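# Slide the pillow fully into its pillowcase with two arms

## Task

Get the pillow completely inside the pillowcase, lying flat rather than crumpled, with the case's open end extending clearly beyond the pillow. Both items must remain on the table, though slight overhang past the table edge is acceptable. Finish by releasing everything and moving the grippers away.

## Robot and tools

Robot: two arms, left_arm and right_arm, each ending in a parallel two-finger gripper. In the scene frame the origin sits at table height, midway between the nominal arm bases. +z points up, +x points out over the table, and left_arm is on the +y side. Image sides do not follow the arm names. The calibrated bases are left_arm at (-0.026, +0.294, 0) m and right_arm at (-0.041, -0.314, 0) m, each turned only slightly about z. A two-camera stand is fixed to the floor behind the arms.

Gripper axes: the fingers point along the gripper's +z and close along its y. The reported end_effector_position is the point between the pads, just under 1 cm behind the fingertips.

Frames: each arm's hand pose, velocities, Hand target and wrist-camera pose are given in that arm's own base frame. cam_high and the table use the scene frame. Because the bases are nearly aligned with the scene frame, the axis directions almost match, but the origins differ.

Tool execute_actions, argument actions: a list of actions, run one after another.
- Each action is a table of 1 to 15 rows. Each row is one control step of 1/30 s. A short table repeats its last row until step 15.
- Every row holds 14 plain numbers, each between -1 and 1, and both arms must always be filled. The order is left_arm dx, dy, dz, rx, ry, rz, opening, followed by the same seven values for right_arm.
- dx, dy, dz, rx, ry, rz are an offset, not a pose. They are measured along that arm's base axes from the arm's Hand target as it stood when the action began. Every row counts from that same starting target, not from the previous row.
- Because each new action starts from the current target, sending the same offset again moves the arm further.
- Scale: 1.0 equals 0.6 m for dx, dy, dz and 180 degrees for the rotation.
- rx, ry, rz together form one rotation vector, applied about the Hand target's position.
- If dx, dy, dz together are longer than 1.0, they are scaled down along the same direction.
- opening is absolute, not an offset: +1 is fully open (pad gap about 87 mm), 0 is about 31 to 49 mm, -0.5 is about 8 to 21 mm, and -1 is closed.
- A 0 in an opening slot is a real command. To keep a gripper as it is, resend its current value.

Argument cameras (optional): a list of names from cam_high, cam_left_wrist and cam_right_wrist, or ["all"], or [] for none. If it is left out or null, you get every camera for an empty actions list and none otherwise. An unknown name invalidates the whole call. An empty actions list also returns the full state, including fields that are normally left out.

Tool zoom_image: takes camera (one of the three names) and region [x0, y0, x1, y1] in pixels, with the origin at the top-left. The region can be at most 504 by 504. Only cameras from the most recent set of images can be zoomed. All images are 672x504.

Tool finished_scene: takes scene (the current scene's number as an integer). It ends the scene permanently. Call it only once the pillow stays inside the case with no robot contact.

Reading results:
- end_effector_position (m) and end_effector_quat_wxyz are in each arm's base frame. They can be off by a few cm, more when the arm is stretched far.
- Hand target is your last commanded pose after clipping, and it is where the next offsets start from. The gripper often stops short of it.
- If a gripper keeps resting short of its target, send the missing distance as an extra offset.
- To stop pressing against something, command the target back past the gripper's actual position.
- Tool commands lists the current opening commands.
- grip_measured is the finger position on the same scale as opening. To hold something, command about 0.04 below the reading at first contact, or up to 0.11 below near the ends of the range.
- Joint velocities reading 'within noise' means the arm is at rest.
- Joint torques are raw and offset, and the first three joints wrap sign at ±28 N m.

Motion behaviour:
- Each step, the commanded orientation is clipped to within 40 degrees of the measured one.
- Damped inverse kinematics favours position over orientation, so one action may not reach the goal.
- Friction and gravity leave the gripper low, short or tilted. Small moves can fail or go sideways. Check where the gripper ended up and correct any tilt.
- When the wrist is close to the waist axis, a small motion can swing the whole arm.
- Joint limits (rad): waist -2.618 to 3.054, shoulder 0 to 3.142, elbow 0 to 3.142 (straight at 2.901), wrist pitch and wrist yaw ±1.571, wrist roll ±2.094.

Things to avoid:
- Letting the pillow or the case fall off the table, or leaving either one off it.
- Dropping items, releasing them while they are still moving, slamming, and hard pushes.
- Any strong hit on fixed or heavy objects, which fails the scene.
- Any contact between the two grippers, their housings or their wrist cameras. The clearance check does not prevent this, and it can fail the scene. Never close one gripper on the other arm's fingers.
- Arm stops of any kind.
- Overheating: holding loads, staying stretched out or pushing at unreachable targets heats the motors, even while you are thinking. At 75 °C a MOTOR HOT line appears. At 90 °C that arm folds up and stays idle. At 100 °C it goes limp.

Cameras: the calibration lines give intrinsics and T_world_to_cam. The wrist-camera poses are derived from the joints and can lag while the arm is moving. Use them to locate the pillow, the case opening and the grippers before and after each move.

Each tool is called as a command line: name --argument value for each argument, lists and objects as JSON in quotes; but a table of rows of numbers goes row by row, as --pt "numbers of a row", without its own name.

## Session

execute_actions --actions '[]'

zoom_image --camera "cam_high" --region '[60, 110, 460, 410]'

Scene clock: 0.00 s.
left_arm: end_effector_position=(+0.4319, -0.0892, +0.1668) grip_measured=+1.000 end_effector_quat_wxyz=(+0.499, -0.155, +0.851, -0.051) | right_arm: end_effector_position=(+0.4357, +0.1330, +0.1621) grip_measured=+1.000 end_effector_quat_wxyz=(+0.531, +0.083, +0.840, +0.077)
Joint positions: left_arm=[-0.286 1.499 1.061 -0.111 -0.314 -0.469 1] | right_arm=[0.377 1.527 1.001 0.066 0.299 0.388 1]
Joint velocities: within noise
Joint torques (N m): no reading
Motor temperatures (°C): left_arm=[24 38 29 28 24 24 24] | right_arm=[22 31 30 25 23 23 25]
Heat: left arm: 38 °C; right arm: 31 °C.
Hand target: left_arm +0.4358, -0.0901, +0.1805; +0.514, -0.157, +0.841, -0.058 | right_arm +0.4360, +0.1332, +0.1658; +0.533, +0.083, +0.838, +0.078
Tool commands: left_gripper/opening=+1.0 right_gripper/opening=+1.0
camera_calibration:
cam_left_wrist: T_world_to_cam=[[0.21844, -0.94403, 0.24717, -0.22332], [-0.95364, -0.26024, -0.15115, 0.4359], [0.20701, -0.2027, -0.95711, 0.1967]] pos_world=[0.42375, -0.05751, 0.30935]
cam_right_wrist: T_world_to_cam=[[-0.06957, -0.97534, -0.20944, 0.19309], [-0.96537, 0.11874, -0.23228, 0.46307], [0.25142, 0.18602, -0.94983, 0.16457]] pos_world=[0.41909, 0.10273, 0.30432]

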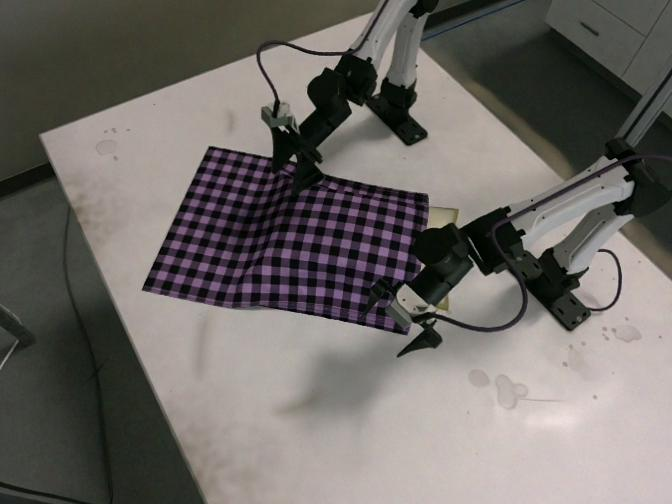

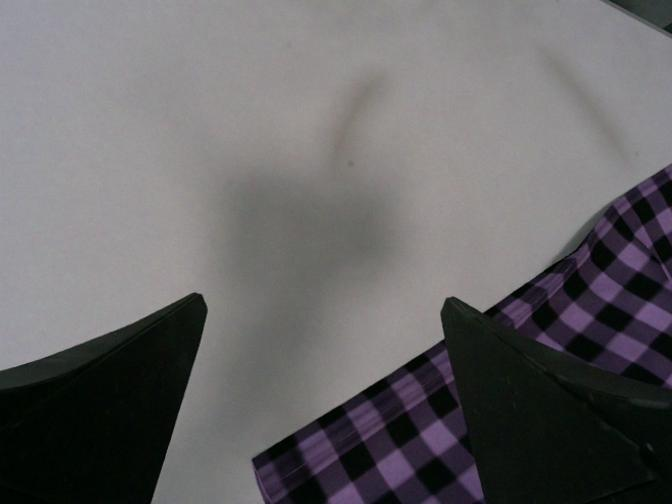

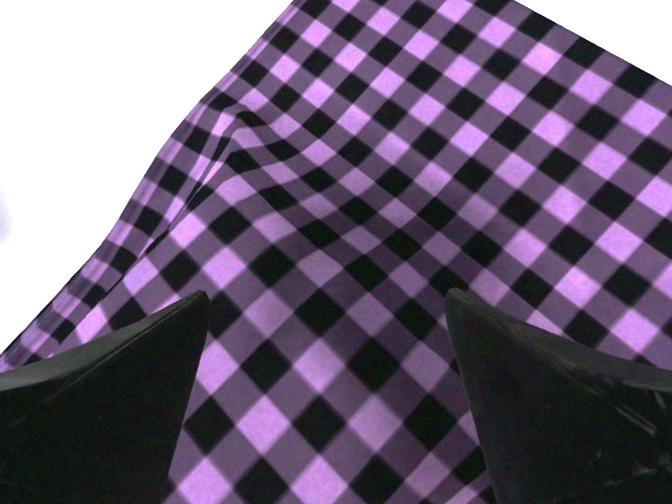

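Scaled by 1.260 from the camera's image (finer frame: 960x720).

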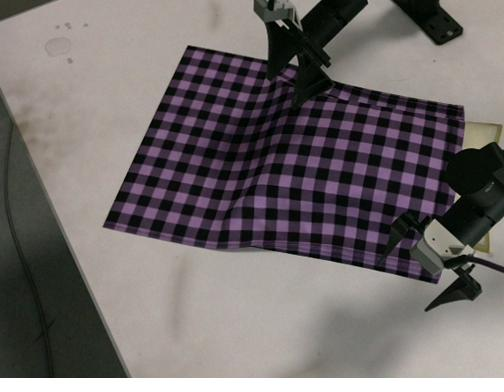

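execute_actions --actions '[[[-0.137,-0.026,0,0.0418,0.0651,-0.0852,1,-0.098,0.0196,0.04,0.0234,0.0888,-0.043,-1]],[[-0.137,-0.026,0,0.0418,0.0651,-0.0852,1,-0.098,0.0196,0,0.0234,0.0888,-0.043,-1]],[[-0.137,-0.026,-0.05,0.0418,0.0651,-0.0852,1,-0.098,0.0196,-0.06,0.0234,0.0888,-0.043,-1]],[[-0.137,-0.026,-0.05,0.0418,0.0651,-0.0852,1,-0.098,0.0196,-0.057,0.0234,0.0888,-0.043,-1]]]' --cameras '["all"]'

Scene clock: 67.07 s.
left_arm: end_effector_position=(+0.1115, -0.1538, +0.1256) grip_measured=+1.000 end_effector_quat_wxyz=(+0.094, +0.396, +0.913, -0.038) | right_arm: end_effector_position=(+0.2051, +0.1774, +0.1215) grip_measured=-0.999 end_effector_quat_wxyz=(+0.009, +0.390, +0.921, -0.001)
Joint positions: left_arm=[-0.945 1.219 1.046 -1.197 -0.03 -0.123 1] | right_arm=[0.573 1.58 1.317 -1.3 0.016 1.375 0.001]
Joint torques (N m): left_arm=[-0.87 -2.52 4.48 0.57 -0.01 -0.05] | right_arm=[0.87 -6.98 5.03 0.39 -0.15 0.05]
Motor temperatures (°C): left_arm=[24 44 37 34 24 24 24] | right_arm=[22 35 36 30 23 23 24]
Heat: left arm: 44 °C; right arm: 36 °C.
Hand target: left_arm +0.1070, -0.1526, +0.1206; +0.080, +0.396, +0.914, -0.035 | right_arm +0.2008, +0.1803, +0.1196; +0.000, +0.393, +0.920, +0.000
Off the commanded pose: left_arm 0.007 m, 2 deg | right_arm 0.005 m, 1 deg.
cam_left_wrist: T_world_to_cam=[[-0.72424, -0.68953, -0.00584, -0.02819], [-0.54215, 0.56417, 0.62273, 0.09106], [-0.4261, 0.45417, -0.78241, 0.36022]] pos_world=[0.18244, -0.23441, 0.22497]
cam_right_wrist: T_world_to_cam=[[-0.71728, -0.69673, 0.0091, 0.2687], [-0.44928, 0.47243, 0.75826, -0.06314], [-0.5326, 0.5398, -0.65189, 0.23758]] pos_world=[0.2909, 0.0888, 0.20031]

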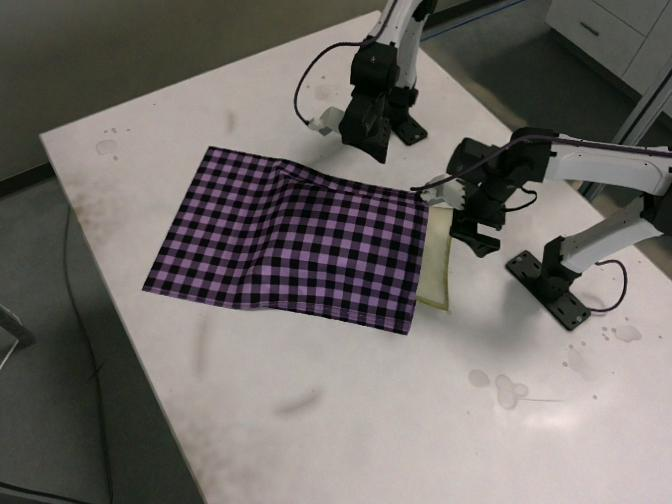

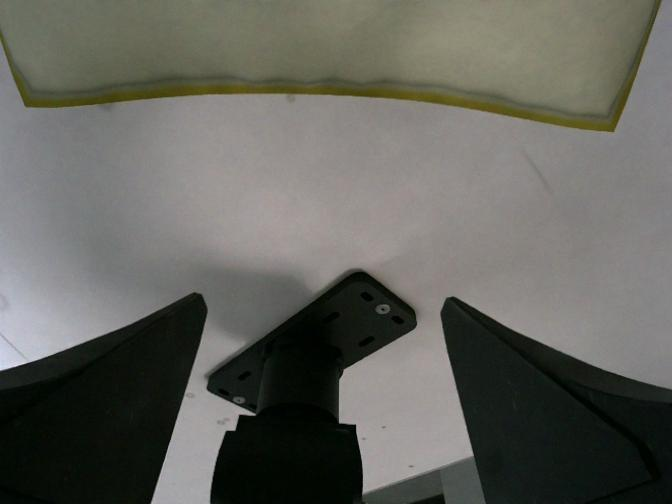

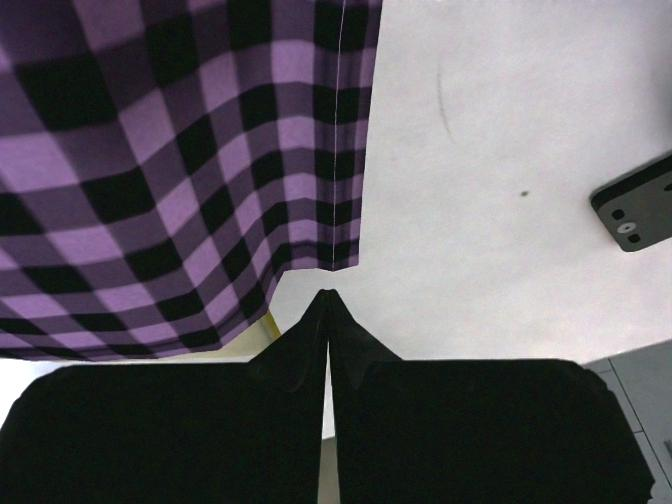

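execute_actions --actions '[[[0,0,-0.08,0,0,0,1,0,0,-0.11,0,0,0,-1]],[[0,0,-0.08,0,0,0,1,0,0,-0.1,0,0,0,-1]],[[0,0,0,0,0,0,1,0,0,-0.04,0,0,0,-1]],[[0.0342,-0.0365,0,0,0,0,1,0,0,0,0,0,0,-1]],[[0.0342,-0.0365,0,0,0,0,1,0,0,0,0,0,0,-1]]]' --cameras '["all"]'

Scene clock: 85.50 s.
left_arm: end_effector_position=(+0.1384, -0.1843, +0.0201) grip_measured=+1.000 end_effector_quat_wxyz=(+0.066, +0.396, +0.915, -0.023) | right_arm: end_effector_position=(+0.1874, +0.1665, +0.0053) grip_measured=-1.000 end_effector_quat_wxyz=(-0.014, +0.388, +0.921, -0.025)
Joint positions: left_arm=[-0.927 1.525 0.859 -0.768 -0.026 -0.108 1] | right_arm=[0.567 1.681 0.937 -0.883 0.006 1.365 0]
Joint torques (N m): left_arm=[0.4 -4.55 7.58 0.68 -0.01 0.13] | right_arm=[1.14 -0.47 0.29 2.04 -0.03 0.11]
Heat: left arm: 41 °C; right arm: 35 °C.
Hand target: left_arm +0.1480, -0.1963, +0.0245; +0.080, +0.396, +0.914, -0.035 | right_arm +0.2008, +0.1802, -0.0304; +0.000, +0.393, +0.920, +0.000
Off the commanded pose: left_arm 0.016 m, 2 deg | right_arm 0.040 m, 3 deg.
cam_left_wrist: T_world_to_cam=[[-0.72319, -0.69055, -0.01206, -0.03053], [-0.51714, 0.52985, 0.67218, 0.1778], [-0.45778, 0.49234, -0.74029, 0.31359]] pos_world=[0.21343, -0.26969, 0.11226]
cam_right_wrist: T_world_to_cam=[[-0.71209, -0.69859, 0.07002, 0.24846], [-0.40515, 0.49032, 0.77165, 0.01088], [-0.5734, 0.52111, -0.63219, 0.16887]] pos_world=[0.27817, 0.08023, 0.08096]

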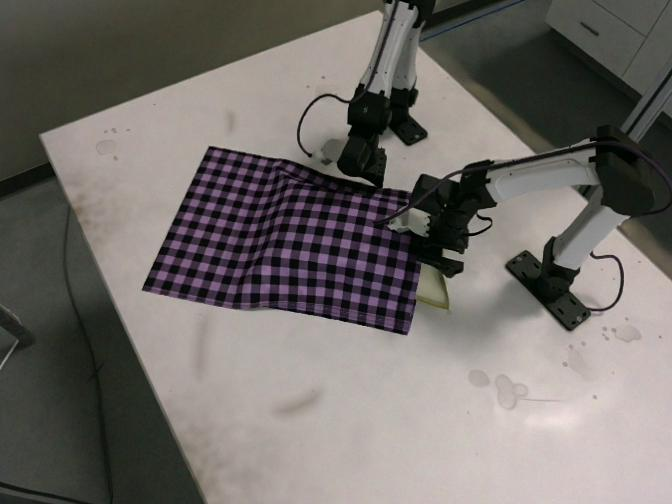

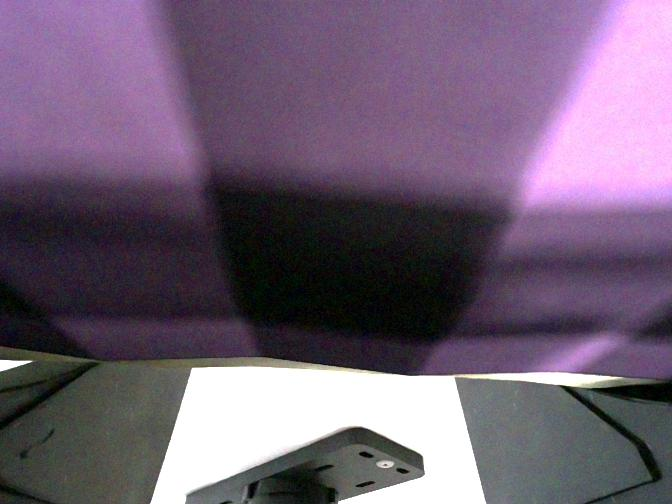

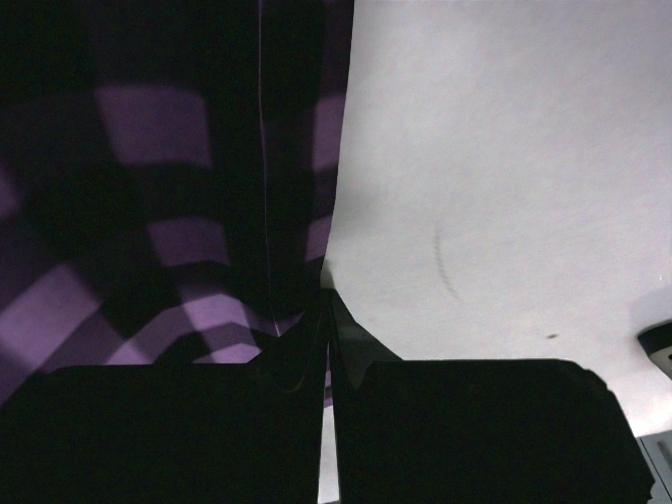

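execute_actions --actions '[[[0,0,0,0,0,0,1,0.0,0.0,0.1,0,0,0,-1]],[[0,0,0,0,0,0,1,0.027,0.022,0,0,0,0,-1]],[[0,0,0,0,0,0,1,0,0,-0.07,0,0,0,-1]],[[0,0,0,0,0,0,1,0,0,-0.02,0,0,0,-1]]]' --cameras '["cam_right_wrist"]'

Scene clock: 98.07 s.
left_arm: end_effector_position=(+0.1384, -0.1843, +0.0201) grip_measured=+1.000 end_effector_quat_wxyz=(+0.065, +0.397, +0.915, -0.023) | right_arm: end_effector_position=(+0.2161, +0.1909, +0.0082) grip_measured=-1.000 end_effector_quat_wxyz=(+0.000, +0.393, +0.920, +0.005)
Joint positions: left_arm=[-0.927 1.525 0.859 -0.768 -0.025 -0.107 1] | right_arm=[0.577 1.749 1.032 -0.845 -0.006 1.385 0]
Joint torques (N m): left_arm=[0.44 -4.52 7.6 0.68 0 0.13] | right_arm=[1.02 -1.69 0.61 1.49 0.1 0.02]
Motor temperatures (°C): left_arm=[24 39 36 31 24 24 24] | right_arm=[22 34 34 29 23 23 24]
Heat: left arm: 39 °C; right arm: 34 °C.
Hand target: left_arm +0.1480, -0.1963, +0.0245; +0.080, +0.396, +0.914, -0.035 | right_arm +0.2170, +0.1934, -0.0244; +0.000, +0.393, +0.920, +0.000
Off the commanded pose: left_arm 0.016 m, 2 deg | right_arm 0.033 m, 1 deg.
cam_right_wrist: T_world_to_cam=[[-0.72073, -0.6932, 0.00466, 0.28714], [-0.43735, 0.45991, 0.7728, 0.02105], [-0.53784, 0.55494, -0.63464, 0.16038]] pos_world=[0.30241, 0.10036, 0.08418]

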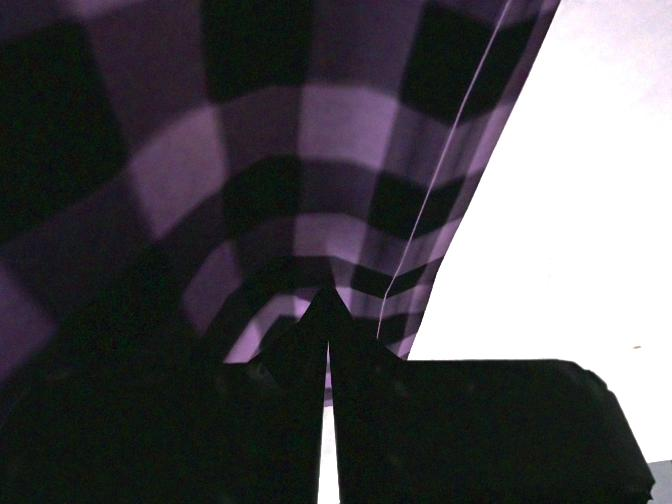

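execute_actions --actions '[[[0.0365,-0.039,0,0,0,0,1,0,0,0,0,0,0,-1]],[[0.0365,-0.039,0,-0.04,-0.0375,0,1,0,0,0,0,0,0,-1]],[[0.0365,-0.039,0,-0.04,-0.0375,0,1,0,0,0,0,0,0,-1]]]' --cameras '["all"]'

Scene clock: 116.77 s.
left_arm: end_effector_position=(+0.1992, -0.2553, +0.0167) grip_measured=+1.000 end_effector_quat_wxyz=(+0.194, +0.390, +0.896, -0.087) | right_arm: end_effector_position=(+0.2161, +0.1909, +0.0082) grip_measured=-1.000 end_effector_quat_wxyz=(+0.000, +0.393, +0.920, +0.005)
Joint positions: left_arm=[-0.916 1.624 0.906 -0.425 -0.036 -0.087 1] | right_arm=[0.577 1.749 1.032 -0.845 -0.006 1.385 0]
Joint torques (N m): left_arm=[0.51 -8.69 4.55 1.65 -0.17 0.14] | right_arm=[1.02 -1.69 0.61 1.49 0.11 0.02]
Heat: left arm: 39 °C; right arm: 32 °C.
Hand target: left_arm +0.2137, -0.2665, +0.0245; +0.235, +0.385, +0.887, -0.102 | right_arm +0.2170, +0.1934, -0.0244; +0.000, +0.393, +0.920, +0.000
Off the commanded pose: left_arm 0.020 m, 5 deg | right_arm 0.033 m, 1 deg.
cam_left_wrist: T_world_to_cam=[[-0.72749, -0.68611, 0.00462, -0.0339], [-0.61728, 0.65741, 0.43218, 0.30562], [-0.29956, 0.31155, -0.90178, 0.29888]] pos_world=[0.25352, -0.3173, 0.13759]
cam_right_wrist: T_world_to_cam=[[-0.72073, -0.6932, 0.00466, 0.28714], [-0.43735, 0.45991, 0.7728, 0.02105], [-0.53784, 0.55494, -0.63464, 0.16038]] pos_world=[0.30241, 0.10036, 0.08418]

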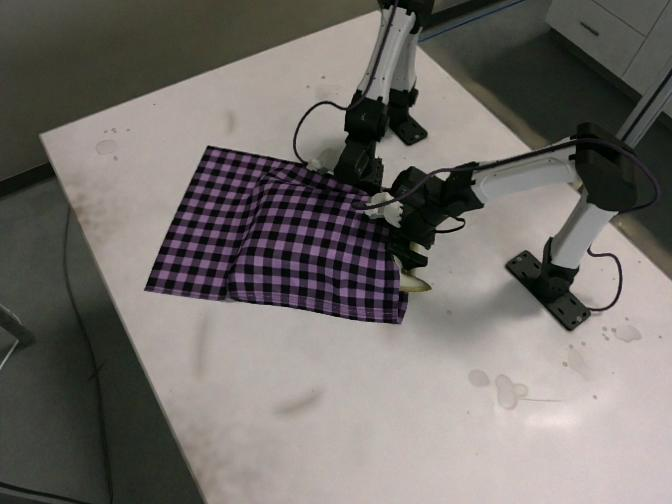

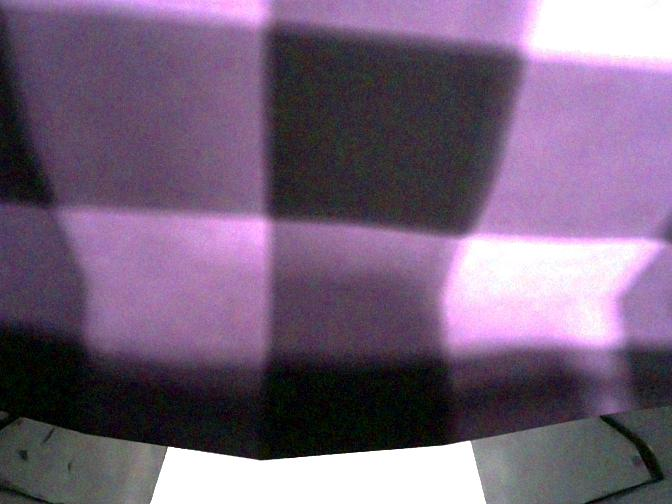

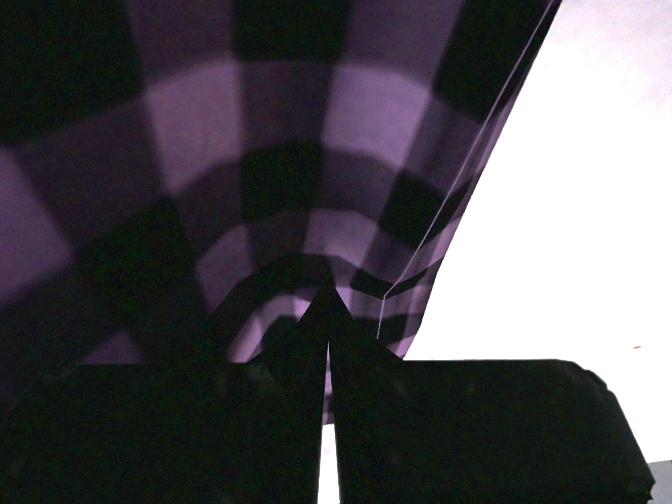

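execute_actions --actions '[[[0.0365,-0.039,0,-0.04,-0.0375,0,1,0,0,0,0,0,0,-1]],[[0.0365,-0.039,0.005,-0.04,-0.0375,0,1,0,0,0,0,0,0,-1]],[[0.0365,-0.039,0,-0.03,-0.028,0,1,0,0,0,0,0,0,-1]]]' --cameras '["all"]'

Scene clock: 127.60 s.
left_arm: end_effector_position=(+0.2730, -0.3355, +0.0288) grip_measured=+1.000 end_effector_quat_wxyz=(+0.423, +0.354, +0.813, -0.188) | right_arm: end_effector_position=(+0.2161, +0.1909, +0.0082) grip_measured=-1.000 end_effector_quat_wxyz=(+0.000, +0.393, +0.920, +0.005)
Joint positions: left_arm=[-0.909 1.738 0.768 0.36 -0.065 -0.054 1] | right_arm=[0.577 1.749 1.032 -0.845 -0.006 1.385 0]
Joint torques (N m): left_arm=[0.47 -6.34 4.19 2.09 -0.13 0.15] | right_arm=[1.03 -1.69 0.61 1.49 0.11 0.02]
Heat: left arm: 39 °C; right arm: 32 °C.
Hand target: left_arm +0.2795, -0.3366, +0.0275; +0.437, +0.350, +0.807, -0.189 | right_arm +0.2170, +0.1934, -0.0244; +0.000, +0.393, +0.920, +0.000
Off the commanded pose: left_arm 0.007 m, 2 deg | right_arm 0.033 m, 1 deg.
cam_left_wrist: T_world_to_cam=[[-0.72983, -0.68352, 0.012, -0.03398], [-0.68177, 0.72645, -0.08633, 0.45441], [0.05029, -0.07119, -0.99619, 0.13571]] pos_world=[0.27818, -0.34368, 0.17483]
cam_right_wrist: T_world_to_cam=[[-0.72073, -0.6932, 0.00466, 0.28714], [-0.43735, 0.45991, 0.7728, 0.02105], [-0.53784, 0.55494, -0.63464, 0.16038]] pos_world=[0.30241, 0.10036, 0.08418]

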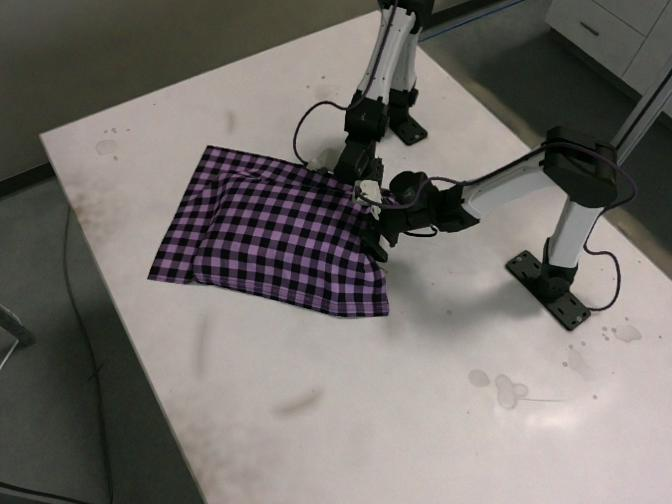

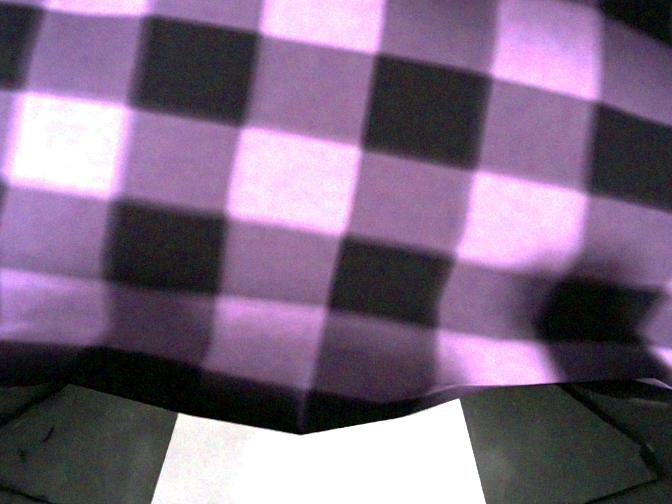

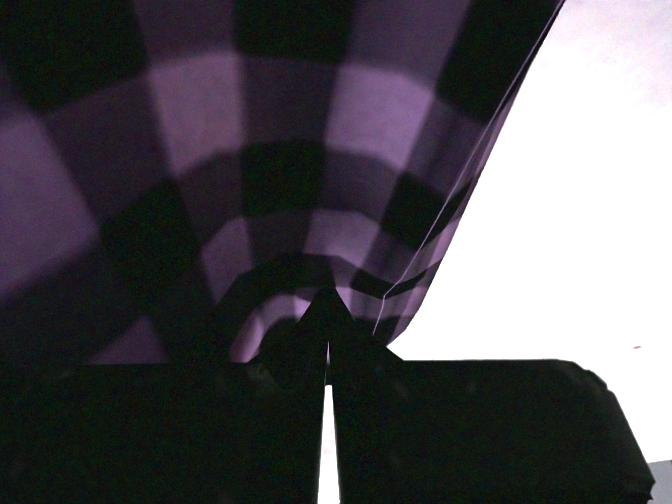

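execute_actions --actions '[[[0.0365,-0.039,-0.01,0,0,0,1,0,0,0,0,0,0,-1]],[[0.0365,-0.039,0,0,0,0,1,0,0,0,0,0,0,-1]],[[0.0365,-0.039,0,0,0,0,1,0,0,0,0,0,0,-1]]]' --cameras '["cam_high","cam_left_wrist"]'

Scene clock: 135.63 s.
left_arm: end_effector_position=(+0.2731, -0.3355, +0.0289) grip_measured=+1.000 end_effector_quat_wxyz=(+0.423, +0.354, +0.813, -0.188) | right_arm: end_effector_position=(+0.2161, +0.1909, +0.0082) grip_measured=-1.000 end_effector_quat_wxyz=(+0.000, +0.393, +0.920, +0.005)
Joint positions: left_arm=[-0.909 1.738 0.768 0.36 -0.065 -0.054 1] | right_arm=[0.577 1.749 1.032 -0.845 -0.006 1.385 0]
Joint torques (N m): left_arm=[0.46 -6.39 4.22 2.09 -0.14 0.14] | right_arm=[1.02 -1.69 0.62 1.5 0.1 0.02]
Heat: left arm: 39 °C; right arm: 31 °C.
Hand target: left_arm +0.2790, -0.3360, +0.0281; +0.436, +0.350, +0.808, -0.188 (last step not sent: back at the drive's target) | right_arm +0.2170, +0.1934, -0.0244; +0.000, +0.393, +0.920, +0.000
Off the commanded pose: left_arm 0.037 m, 2 deg | right_arm 0.033 m, 1 deg.
pose unreachable (left arm): on one or more control steps of this call, first in action 0 (counted from 0), this arm could not follow its commanded pose, so it was not sent that pose on those steps. It may still have moved: this result reports where it is.
cause: moving toward the commanded pose would bring a part of the arm too close to another arm (this arm's fingers and the right arm's wrist (the part past joint 4), at the place that arm is still heading or pushing toward).
cam_left_wrist: T_world_to_cam=[[-0.72979, -0.68357, 0.01199, -0.03401], [-0.6818, 0.72637, -0.08675, 0.45448], [0.05059, -0.07149, -0.99616, 0.13562]] pos_world=[0.27818, -0.34368, 0.17493]

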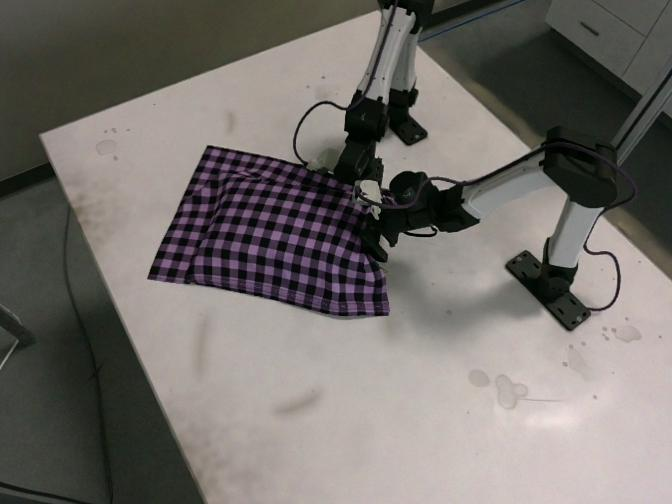

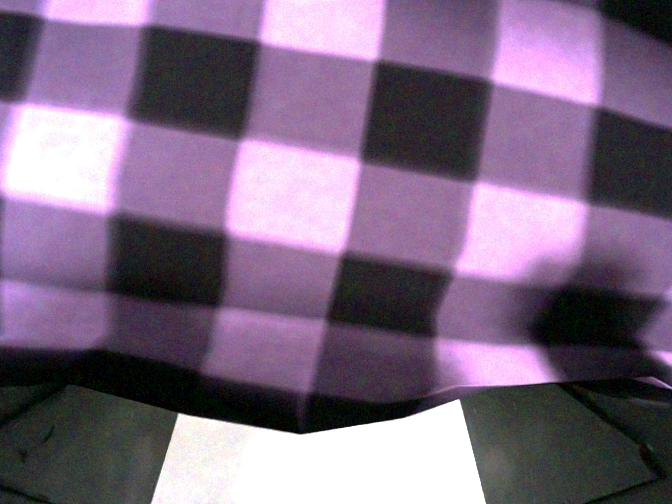

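execute_actions --actions '[[[0,0,0,0,0,0,1,0,0,0.1,0,0,0,-1]],[[0,0,0,0,0,0,1,0.059,-0.082,0.01,0,0,0,-1]],[[0,0,0,0,0,0,1,0,0,-0.07,0,0,0,-1]],[[0,0,0,0,0,0,1,0,0,-0.05,0,0,0,-1]],[[0.0365,-0.039,-0.01,0,0,0,1,0,0,0,0,0,0,-1]],[[0.0365,-0.039,0,0,0,0,1,0,0,0,0,0,0,-1]],[[0.0365,-0.039,0,0,0,0,1,0,0,0,0,0,0,-1]]]' --cameras '["all"]'

Scene clock: 147.20 s.
left_arm: end_effector_position=(+0.3351, -0.3994, +0.0228) grip_measured=+1.000 end_effector_quat_wxyz=(+0.432, +0.348, +0.810, -0.188) | right_arm: end_effector_position=(+0.2538, +0.1437, +0.0107) grip_measured=-1.000 end_effector_quat_wxyz=(+0.001, +0.396, +0.918, +0.035)
Joint positions: left_arm=[-0.89 2.032 1.137 0.304 -0.061 -0.045 1] | right_arm=[0.353 1.751 1.038 -0.809 -0.05 1.169 0]
Joint torques (N m): left_arm=[0.53 -8.16 8.01 1.65 -0.02 0.16] | right_arm=[0.27 -8.03 5.5 0.5 -0.01 -0.05]
Heat: left arm: 39 °C; right arm: 31 °C.
Hand target: left_arm +0.3446, -0.4060, +0.0223; +0.435, +0.350, +0.808, -0.188 | right_arm +0.2539, +0.1437, +0.0101; +0.000, +0.396, +0.918, +0.035 (last step not sent: back at the drive's target)
Off the commanded pose: left_arm 0.012 m, 0 deg | right_arm 0.063 m, 3 deg.
led back after a hold (left arm): the arm was led back toward your command in small steps, so it may still be short of it.
led back after a hold (right arm): the arm was led back toward your command in small steps, so it may still be short of it.
pose unreachable (left arm): on one or more control steps of this call, first in action 0 (counted from 0), this arm could not follow its commanded pose, so it was not sent that pose on those steps. It may still have moved: this result reports where it is.
cause: moving toward the commanded pose would bring a part of the arm too close to another arm (this arm's wrist camera and the right arm's wrist (the part past joint 4), along the way the arms are being sent, or toward where that arm still pushes).
pose unreachable (right arm): on one or more control steps of this call, first in action 0 (counted from 0), this arm could not follow its commanded pose, so it was not sent that pose on those steps. It may still have moved: this result reports where it is.
cause: moving toward the commanded pose would bring a part of the arm too close to another arm (this arm's wrist (the part past joint 4) and the left arm's wrist camera, where that arm would come to rest).
cam_left_wrist: T_world_to_cam=[[-0.72241, -0.69141, 0.00851, -0.03789], [-0.68828, 0.71785, -0.10473, 0.54183], [0.0663, -0.08152, -0.99446, 0.11249]] pos_world=[0.3381, -0.40598, 0.16894]
cam_right_wrist: T_world_to_cam=[[-0.7254, -0.68643, -0.05116, 0.28245], [-0.45382, 0.42105, 0.78534, 0.06696], [-0.51754, 0.5929, -0.61695, 0.19768]] pos_world=[0.33758, 0.04848, 0.08382]

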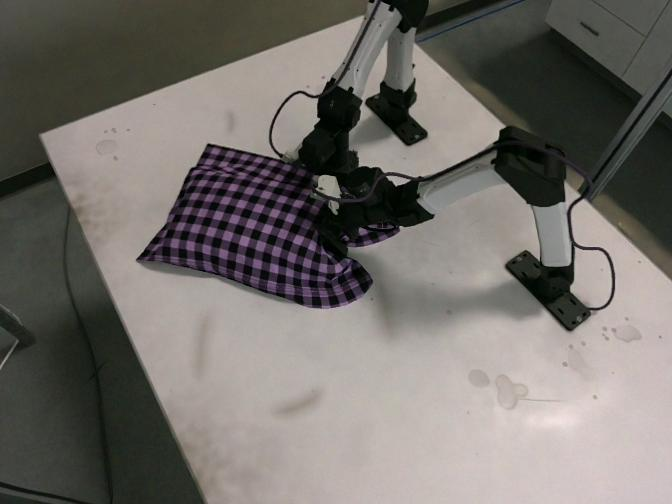

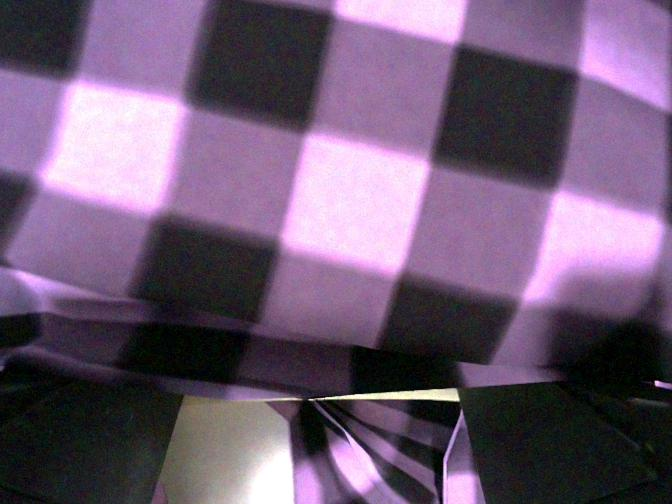

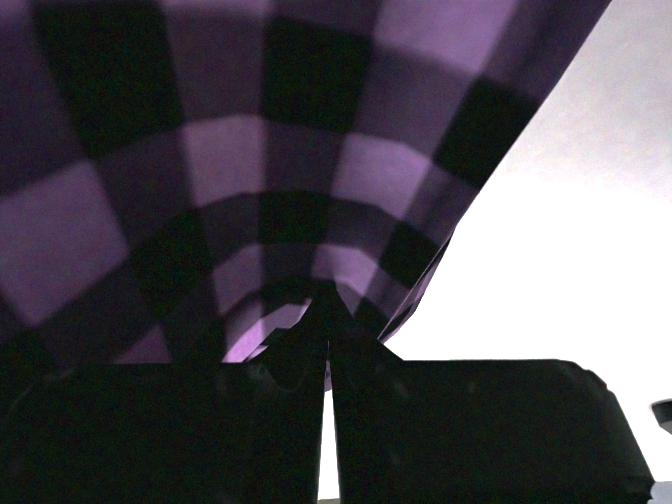

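execute_actions --actions '[[[-0.045,0.048,0,0,0,0,1,0,0,0,0,0,0,-1]],[[-0.045,0.048,0,0,0,0,1,0,0,0,0,0,0,-1]],[[-0.055,0.058,0.02,0,0,0,1,0,0,0,0,0,0,-1]],[[-0.06,0.065,0.1,0,0,0,1,0,0,0,0,0,0,-1]],[[-0.03,0.03,0.05,0,0,0,1,-0.05,-0.05,0.15,0,0,0,-1]]]' --cameras '["cam_high","cam_left_wrist"]'

zoom_image --camera "cam_high" --region '[120, 120, 440, 340]'

Scene clock: 163.60 s.
left_arm: end_effector_position=(+0.1991, -0.2486, +0.1029) grip_measured=+1.000 end_effector_quat_wxyz=(+0.414, +0.359, +0.818, -0.176) | right_arm: end_effector_position=(+0.2221, +0.1144, +0.0957) grip_measured=-1.000 end_effector_quat_wxyz=(+0.000, +0.398, +0.917, +0.032)
Joint positions: left_arm=[-0.944 1.097 0.603 -0.147 -0.103 -0.066 1] | right_arm=[0.29 1.51 1.137 -1.157 -0.05 1.111 0]
Joint torques (N m): left_arm=[-0.87 -4.63 9.13 1.62 -0.16 -0.02] | right_arm=[-0.34 -6.23 7.62 0.34 -0.06 -0.15]
Motor temperatures (°C): left_arm=[24 42 36 36 24 24 24] | right_arm=[22 32 31 29 23 23 24]
Heat: left arm: 42 °C; right arm: 32 °C.
Hand target: left_arm +0.2036, -0.2566, +0.1243; +0.435, +0.350, +0.808, -0.188 | right_arm +0.2239, +0.1136, +0.1001; +0.000, +0.396, +0.918, +0.035
Off the commanded pose: left_arm 0.023 m, 3 deg | right_arm 0.005 m, 0 deg.
cam_left_wrist: T_world_to_cam=[[-0.72789, -0.68568, -0.00385, -0.02876], [-0.68439, 0.72683, -0.0577, 0.34501], [0.04237, -0.03937, -0.99833, 0.22909]] pos_world=[0.20548, -0.26146, 0.2485]

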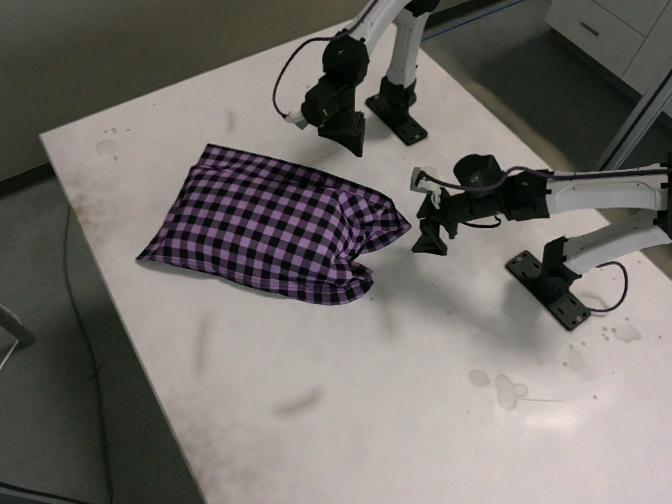

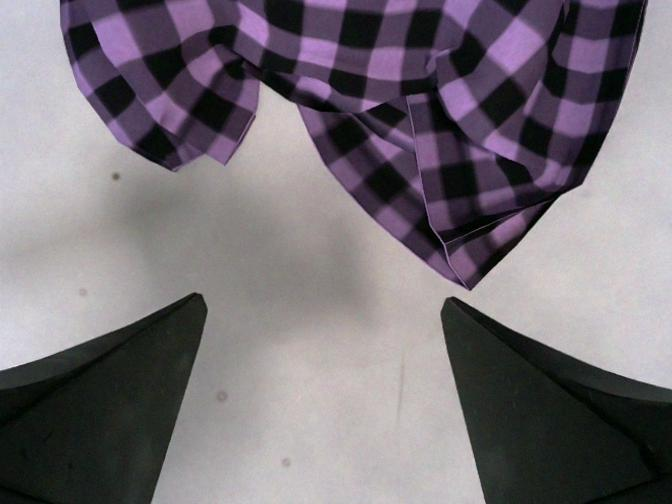

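Scaled by 1.575 from the camera's image (finer frame: 960x720).

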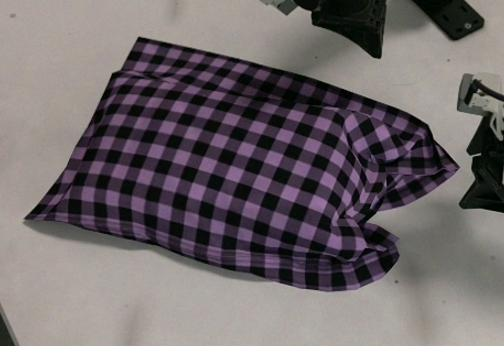

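execute_actions --actions '[[[0.07,0,0,0.06,0.057,0,0,0,0.09,0.02,0,0,0,-1]],[[0.132,-0.007,-0.05,0.0615,0.057,0,-1,0,0.09,0,0,0,0,-1]],[[0,0,-0.073,0,0,0,-1,0,0.094,-0.08,0,0,0,-1]]]' --cameras '["all"]'

Scene clock: 194.13 s.
left_arm: end_effector_position=(+0.3237, -0.2553, +0.0527) grip_measured=-0.998 end_effector_quat_wxyz=(+0.207, +0.380, +0.897, -0.086) | right_arm: end_effector_position=(+0.2157, +0.2744, +0.0633) grip_measured=-1.000 end_effector_quat_wxyz=(-0.009, +0.390, +0.921, +0.029)
Joint positions: left_arm=[-0.655 1.875 1.354 -0.602 0.06 0.132 0.001] | right_arm=[0.765 1.834 1.363 -1.053 -0.039 1.567 0]
Joint torques (N m): left_arm=[-0.84 -8.72 5.42 1.23 0.05 0.13] | right_arm=[0.01 -8.5 7.64 0.55 0.14 0.05]
Motor temperatures (°C): left_arm=[24 39 41 37 24 24 24] | right_arm=[22 33 35 28 23 23 24]
Heat: left arm: 41 °C; right arm: 35 °C.
Hand target: left_arm +0.3247, -0.2609, +0.0505; +0.211, +0.387, +0.893, -0.091 | right_arm +0.2239, +0.2781, +0.0641; +0.000, +0.396, +0.918, +0.035
Off the commanded pose: left_arm 0.006 m, 1 deg | right_arm 0.009 m, 1 deg.
cam_left_wrist: T_world_to_cam=[[-0.71216, -0.70201, -0.00224, 0.04776], [-0.64042, 0.64837, 0.41167, 0.37326], [-0.28755, 0.29461, -0.91133, 0.36095]] pos_world=[0.37685, -0.31482, 0.17539]
cam_right_wrist: T_world_to_cam=[[-0.71605, -0.69726, -0.03318, 0.34696], [-0.44317, 0.41736, 0.79336, -0.04853], [-0.53933, 0.58278, -0.60785, 0.13976]] pos_world=[0.30231, 0.18072, 0.13497]

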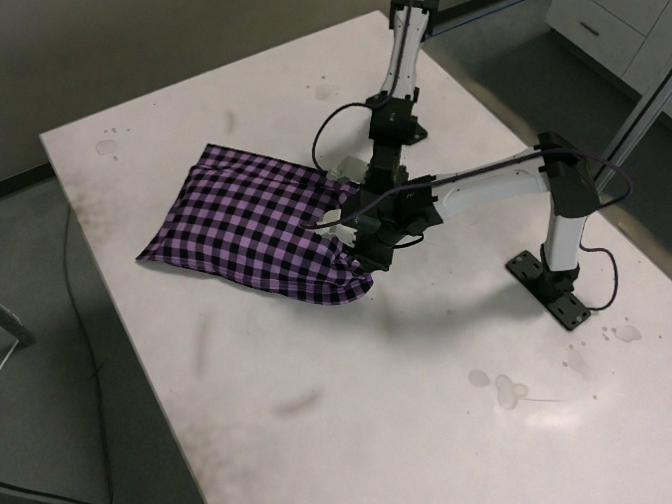

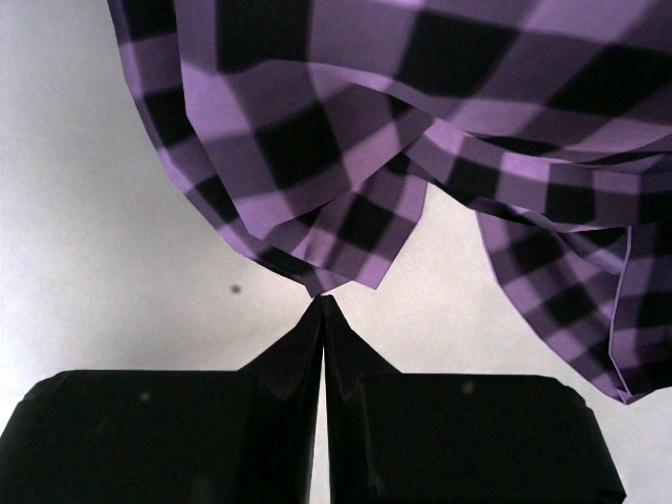

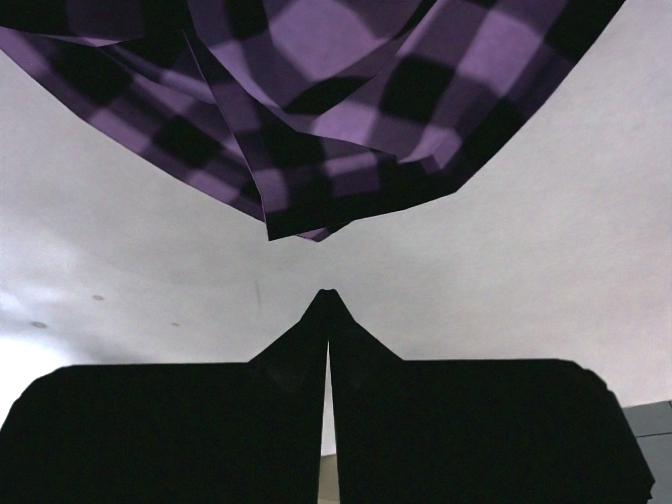

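execute_actions --actions '[[[0.012,-0.012,-0.06,0,0,0,-1,0,0,-0.07,0,0,0,-1]],[[0,0,-0.06,0,0,0,-1,0,0,-0.07,0,0,0,-1]],[[0.016,0.032,0,0,0,0,-1,-0.035,-0.018,0,0,0,0,-1]],[[0.016,0.032,0,0,0,0,-1,-0.035,-0.018,0,0,0,0,-1]],[[0.016,0.032,0,0,0,0,-1,-0.035,-0.018,0,0,0,0,-1]],[[0.016,0.032,0,0,0,0,-1,-0.035,-0.018,0,0,0,0,-1]]]' --cameras '["all"]'

Scene clock: 218.37 s.
left_arm: end_effector_position=(+0.3853, -0.2188, +0.0158) grip_measured=-0.999 end_effector_quat_wxyz=(+0.268, +0.391, +0.872, -0.125) | right_arm: end_effector_position=(+0.1806, +0.2730, +0.0097) grip_measured=-1.000 end_effector_quat_wxyz=(+0.028, +0.405, +0.904, +0.132)
Joint positions: left_arm=[-0.458 1.949 1.248 -0.307 0.222 0.32 0] | right_arm=[0.846 1.633 0.855 -0.523 -0.026 1.692 0]
Joint torques (N m): left_arm=[1.37 -5.81 2.81 0.74 -0.47 0.31] | right_arm=[2.14 -4.55 1.32 -0.4 0.09 -0.18]
Heat: left arm: 42 °C; right arm: 34 °C.
Hand target: left_arm +0.3704, -0.1911, -0.0215; +0.211, +0.387, +0.893, -0.091 | right_arm +0.1399, +0.2348, -0.0199; +0.000, +0.396, +0.918, +0.035
Off the commanded pose: left_arm 0.049 m, 8 deg | right_arm 0.063 m, 12 deg.
cam_left_wrist: T_world_to_cam=[[-0.74278, -0.66944, 0.01082, 0.13595], [-0.64209, 0.71682, 0.27183, 0.42206], [-0.18973, 0.19496, -0.96228, 0.27552]] pos_world=[0.42425, -0.26525, 0.14893]
cam_right_wrist: T_world_to_cam=[[-0.72582, -0.64161, -0.24804, 0.30768], [-0.54214, 0.31162, 0.78037, 0.02587], [-0.4234, 0.70088, -0.57402, 0.03558]] pos_world=[0.25241, 0.16441, 0.07655]

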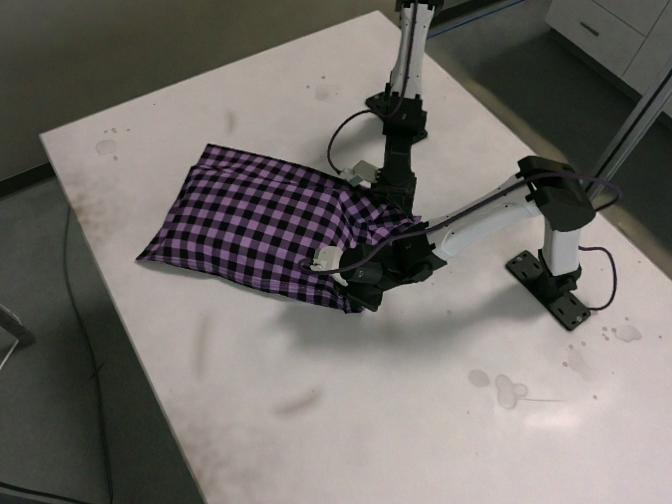

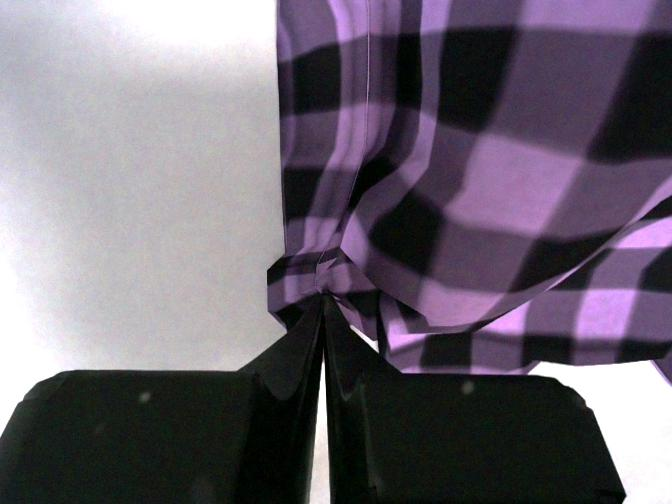

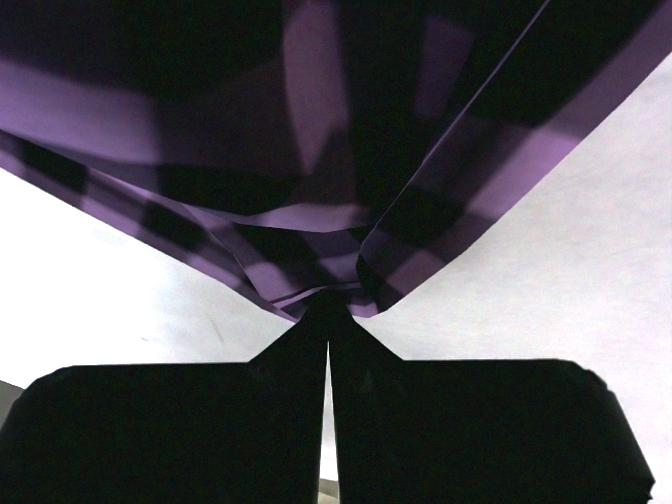

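execute_actions --actions '[[[0.012,0.035,0.01,0,0,0,-1,-0.03,-0.015,0.012,0,0,0,-1]],[[0.012,0.035,0,0,0,0,-1,-0.03,-0.015,0.006,0,0,0,-1]],[[0.012,0.035,0,0,0,0,-1,-0.03,-0.015,0,0,0,0,-1]]]' --cameras '["all"]'

Scene clock: 227.07 s.
left_arm: end_effector_position=(+0.4101, -0.1583, +0.0157) grip_measured=-0.999 end_effector_quat_wxyz=(+0.276, +0.397, +0.867, -0.124) | right_arm: end_effector_position=(+0.1095, +0.2424, +0.0083) grip_measured=-1.000 end_effector_quat_wxyz=(+0.008, +0.399, +0.910, +0.109)
Joint positions: left_arm=[-0.287 1.949 1.248 -0.332 0.314 0.485 0] | right_arm=[0.977 1.421 0.659 -0.592 -0.024 1.806 0]
Joint torques (N m): left_arm=[1.85 -6.56 4.03 0.4 -0.58 0.33] | right_arm=[1.33 -3.92 2.39 -0.27 0.16 -0.09]
Heat: left arm: 41 °C; right arm: 34 °C.
Hand target: left_arm +0.3920, -0.1283, -0.0155; +0.211, +0.387, +0.893, -0.091 | right_arm +0.0859, +0.2078, -0.0091; +0.000, +0.396, +0.918, +0.035
Off the commanded pose: left_arm 0.047 m, 9 deg | right_arm 0.045 m, 9 deg.
cam_left_wrist: T_world_to_cam=[[-0.75129, -0.65997, -0.00172, 0.20011], [-0.6379, 0.7255, 0.25832, 0.39441], [-0.16923, 0.19517, -0.96606, 0.26008]] pos_world=[0.44595, -0.20484, 0.14972]
cam_right_wrist: T_world_to_cam=[[-0.72489, -0.66204, -0.19036, 0.24048], [-0.50545, 0.32342, 0.79995, -0.009], [-0.46803, 0.6761, -0.56907, 0.037]] pos_world=[0.1871, 0.1371, 0.07403]

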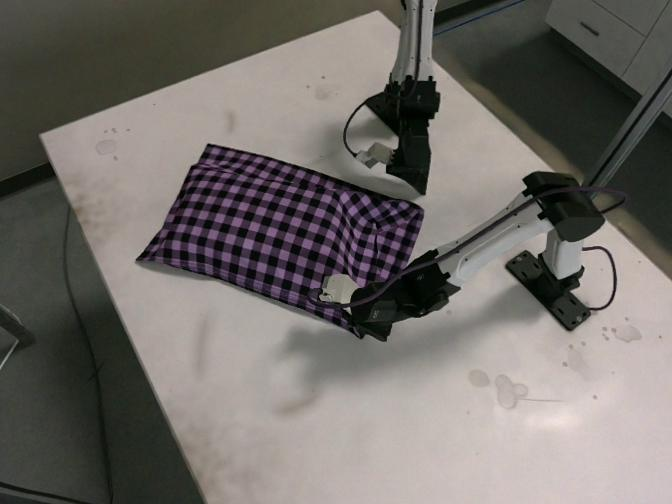

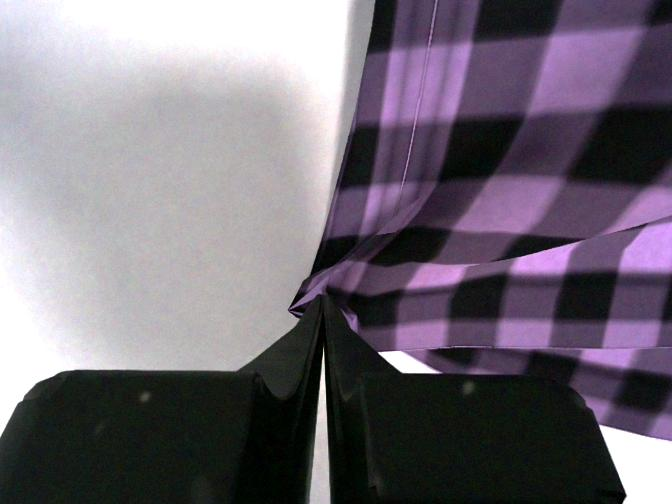

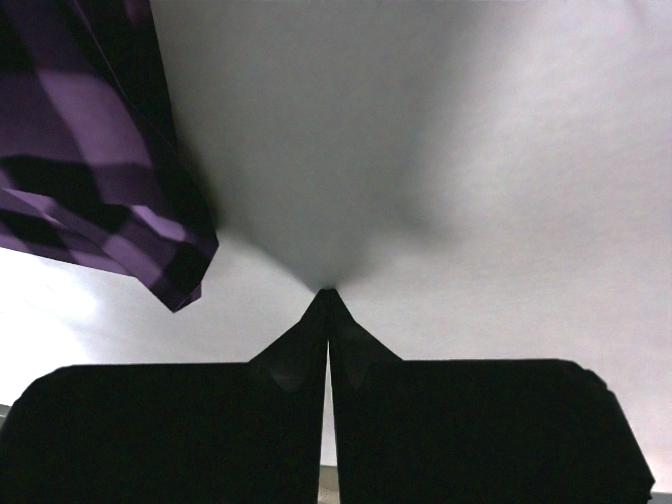

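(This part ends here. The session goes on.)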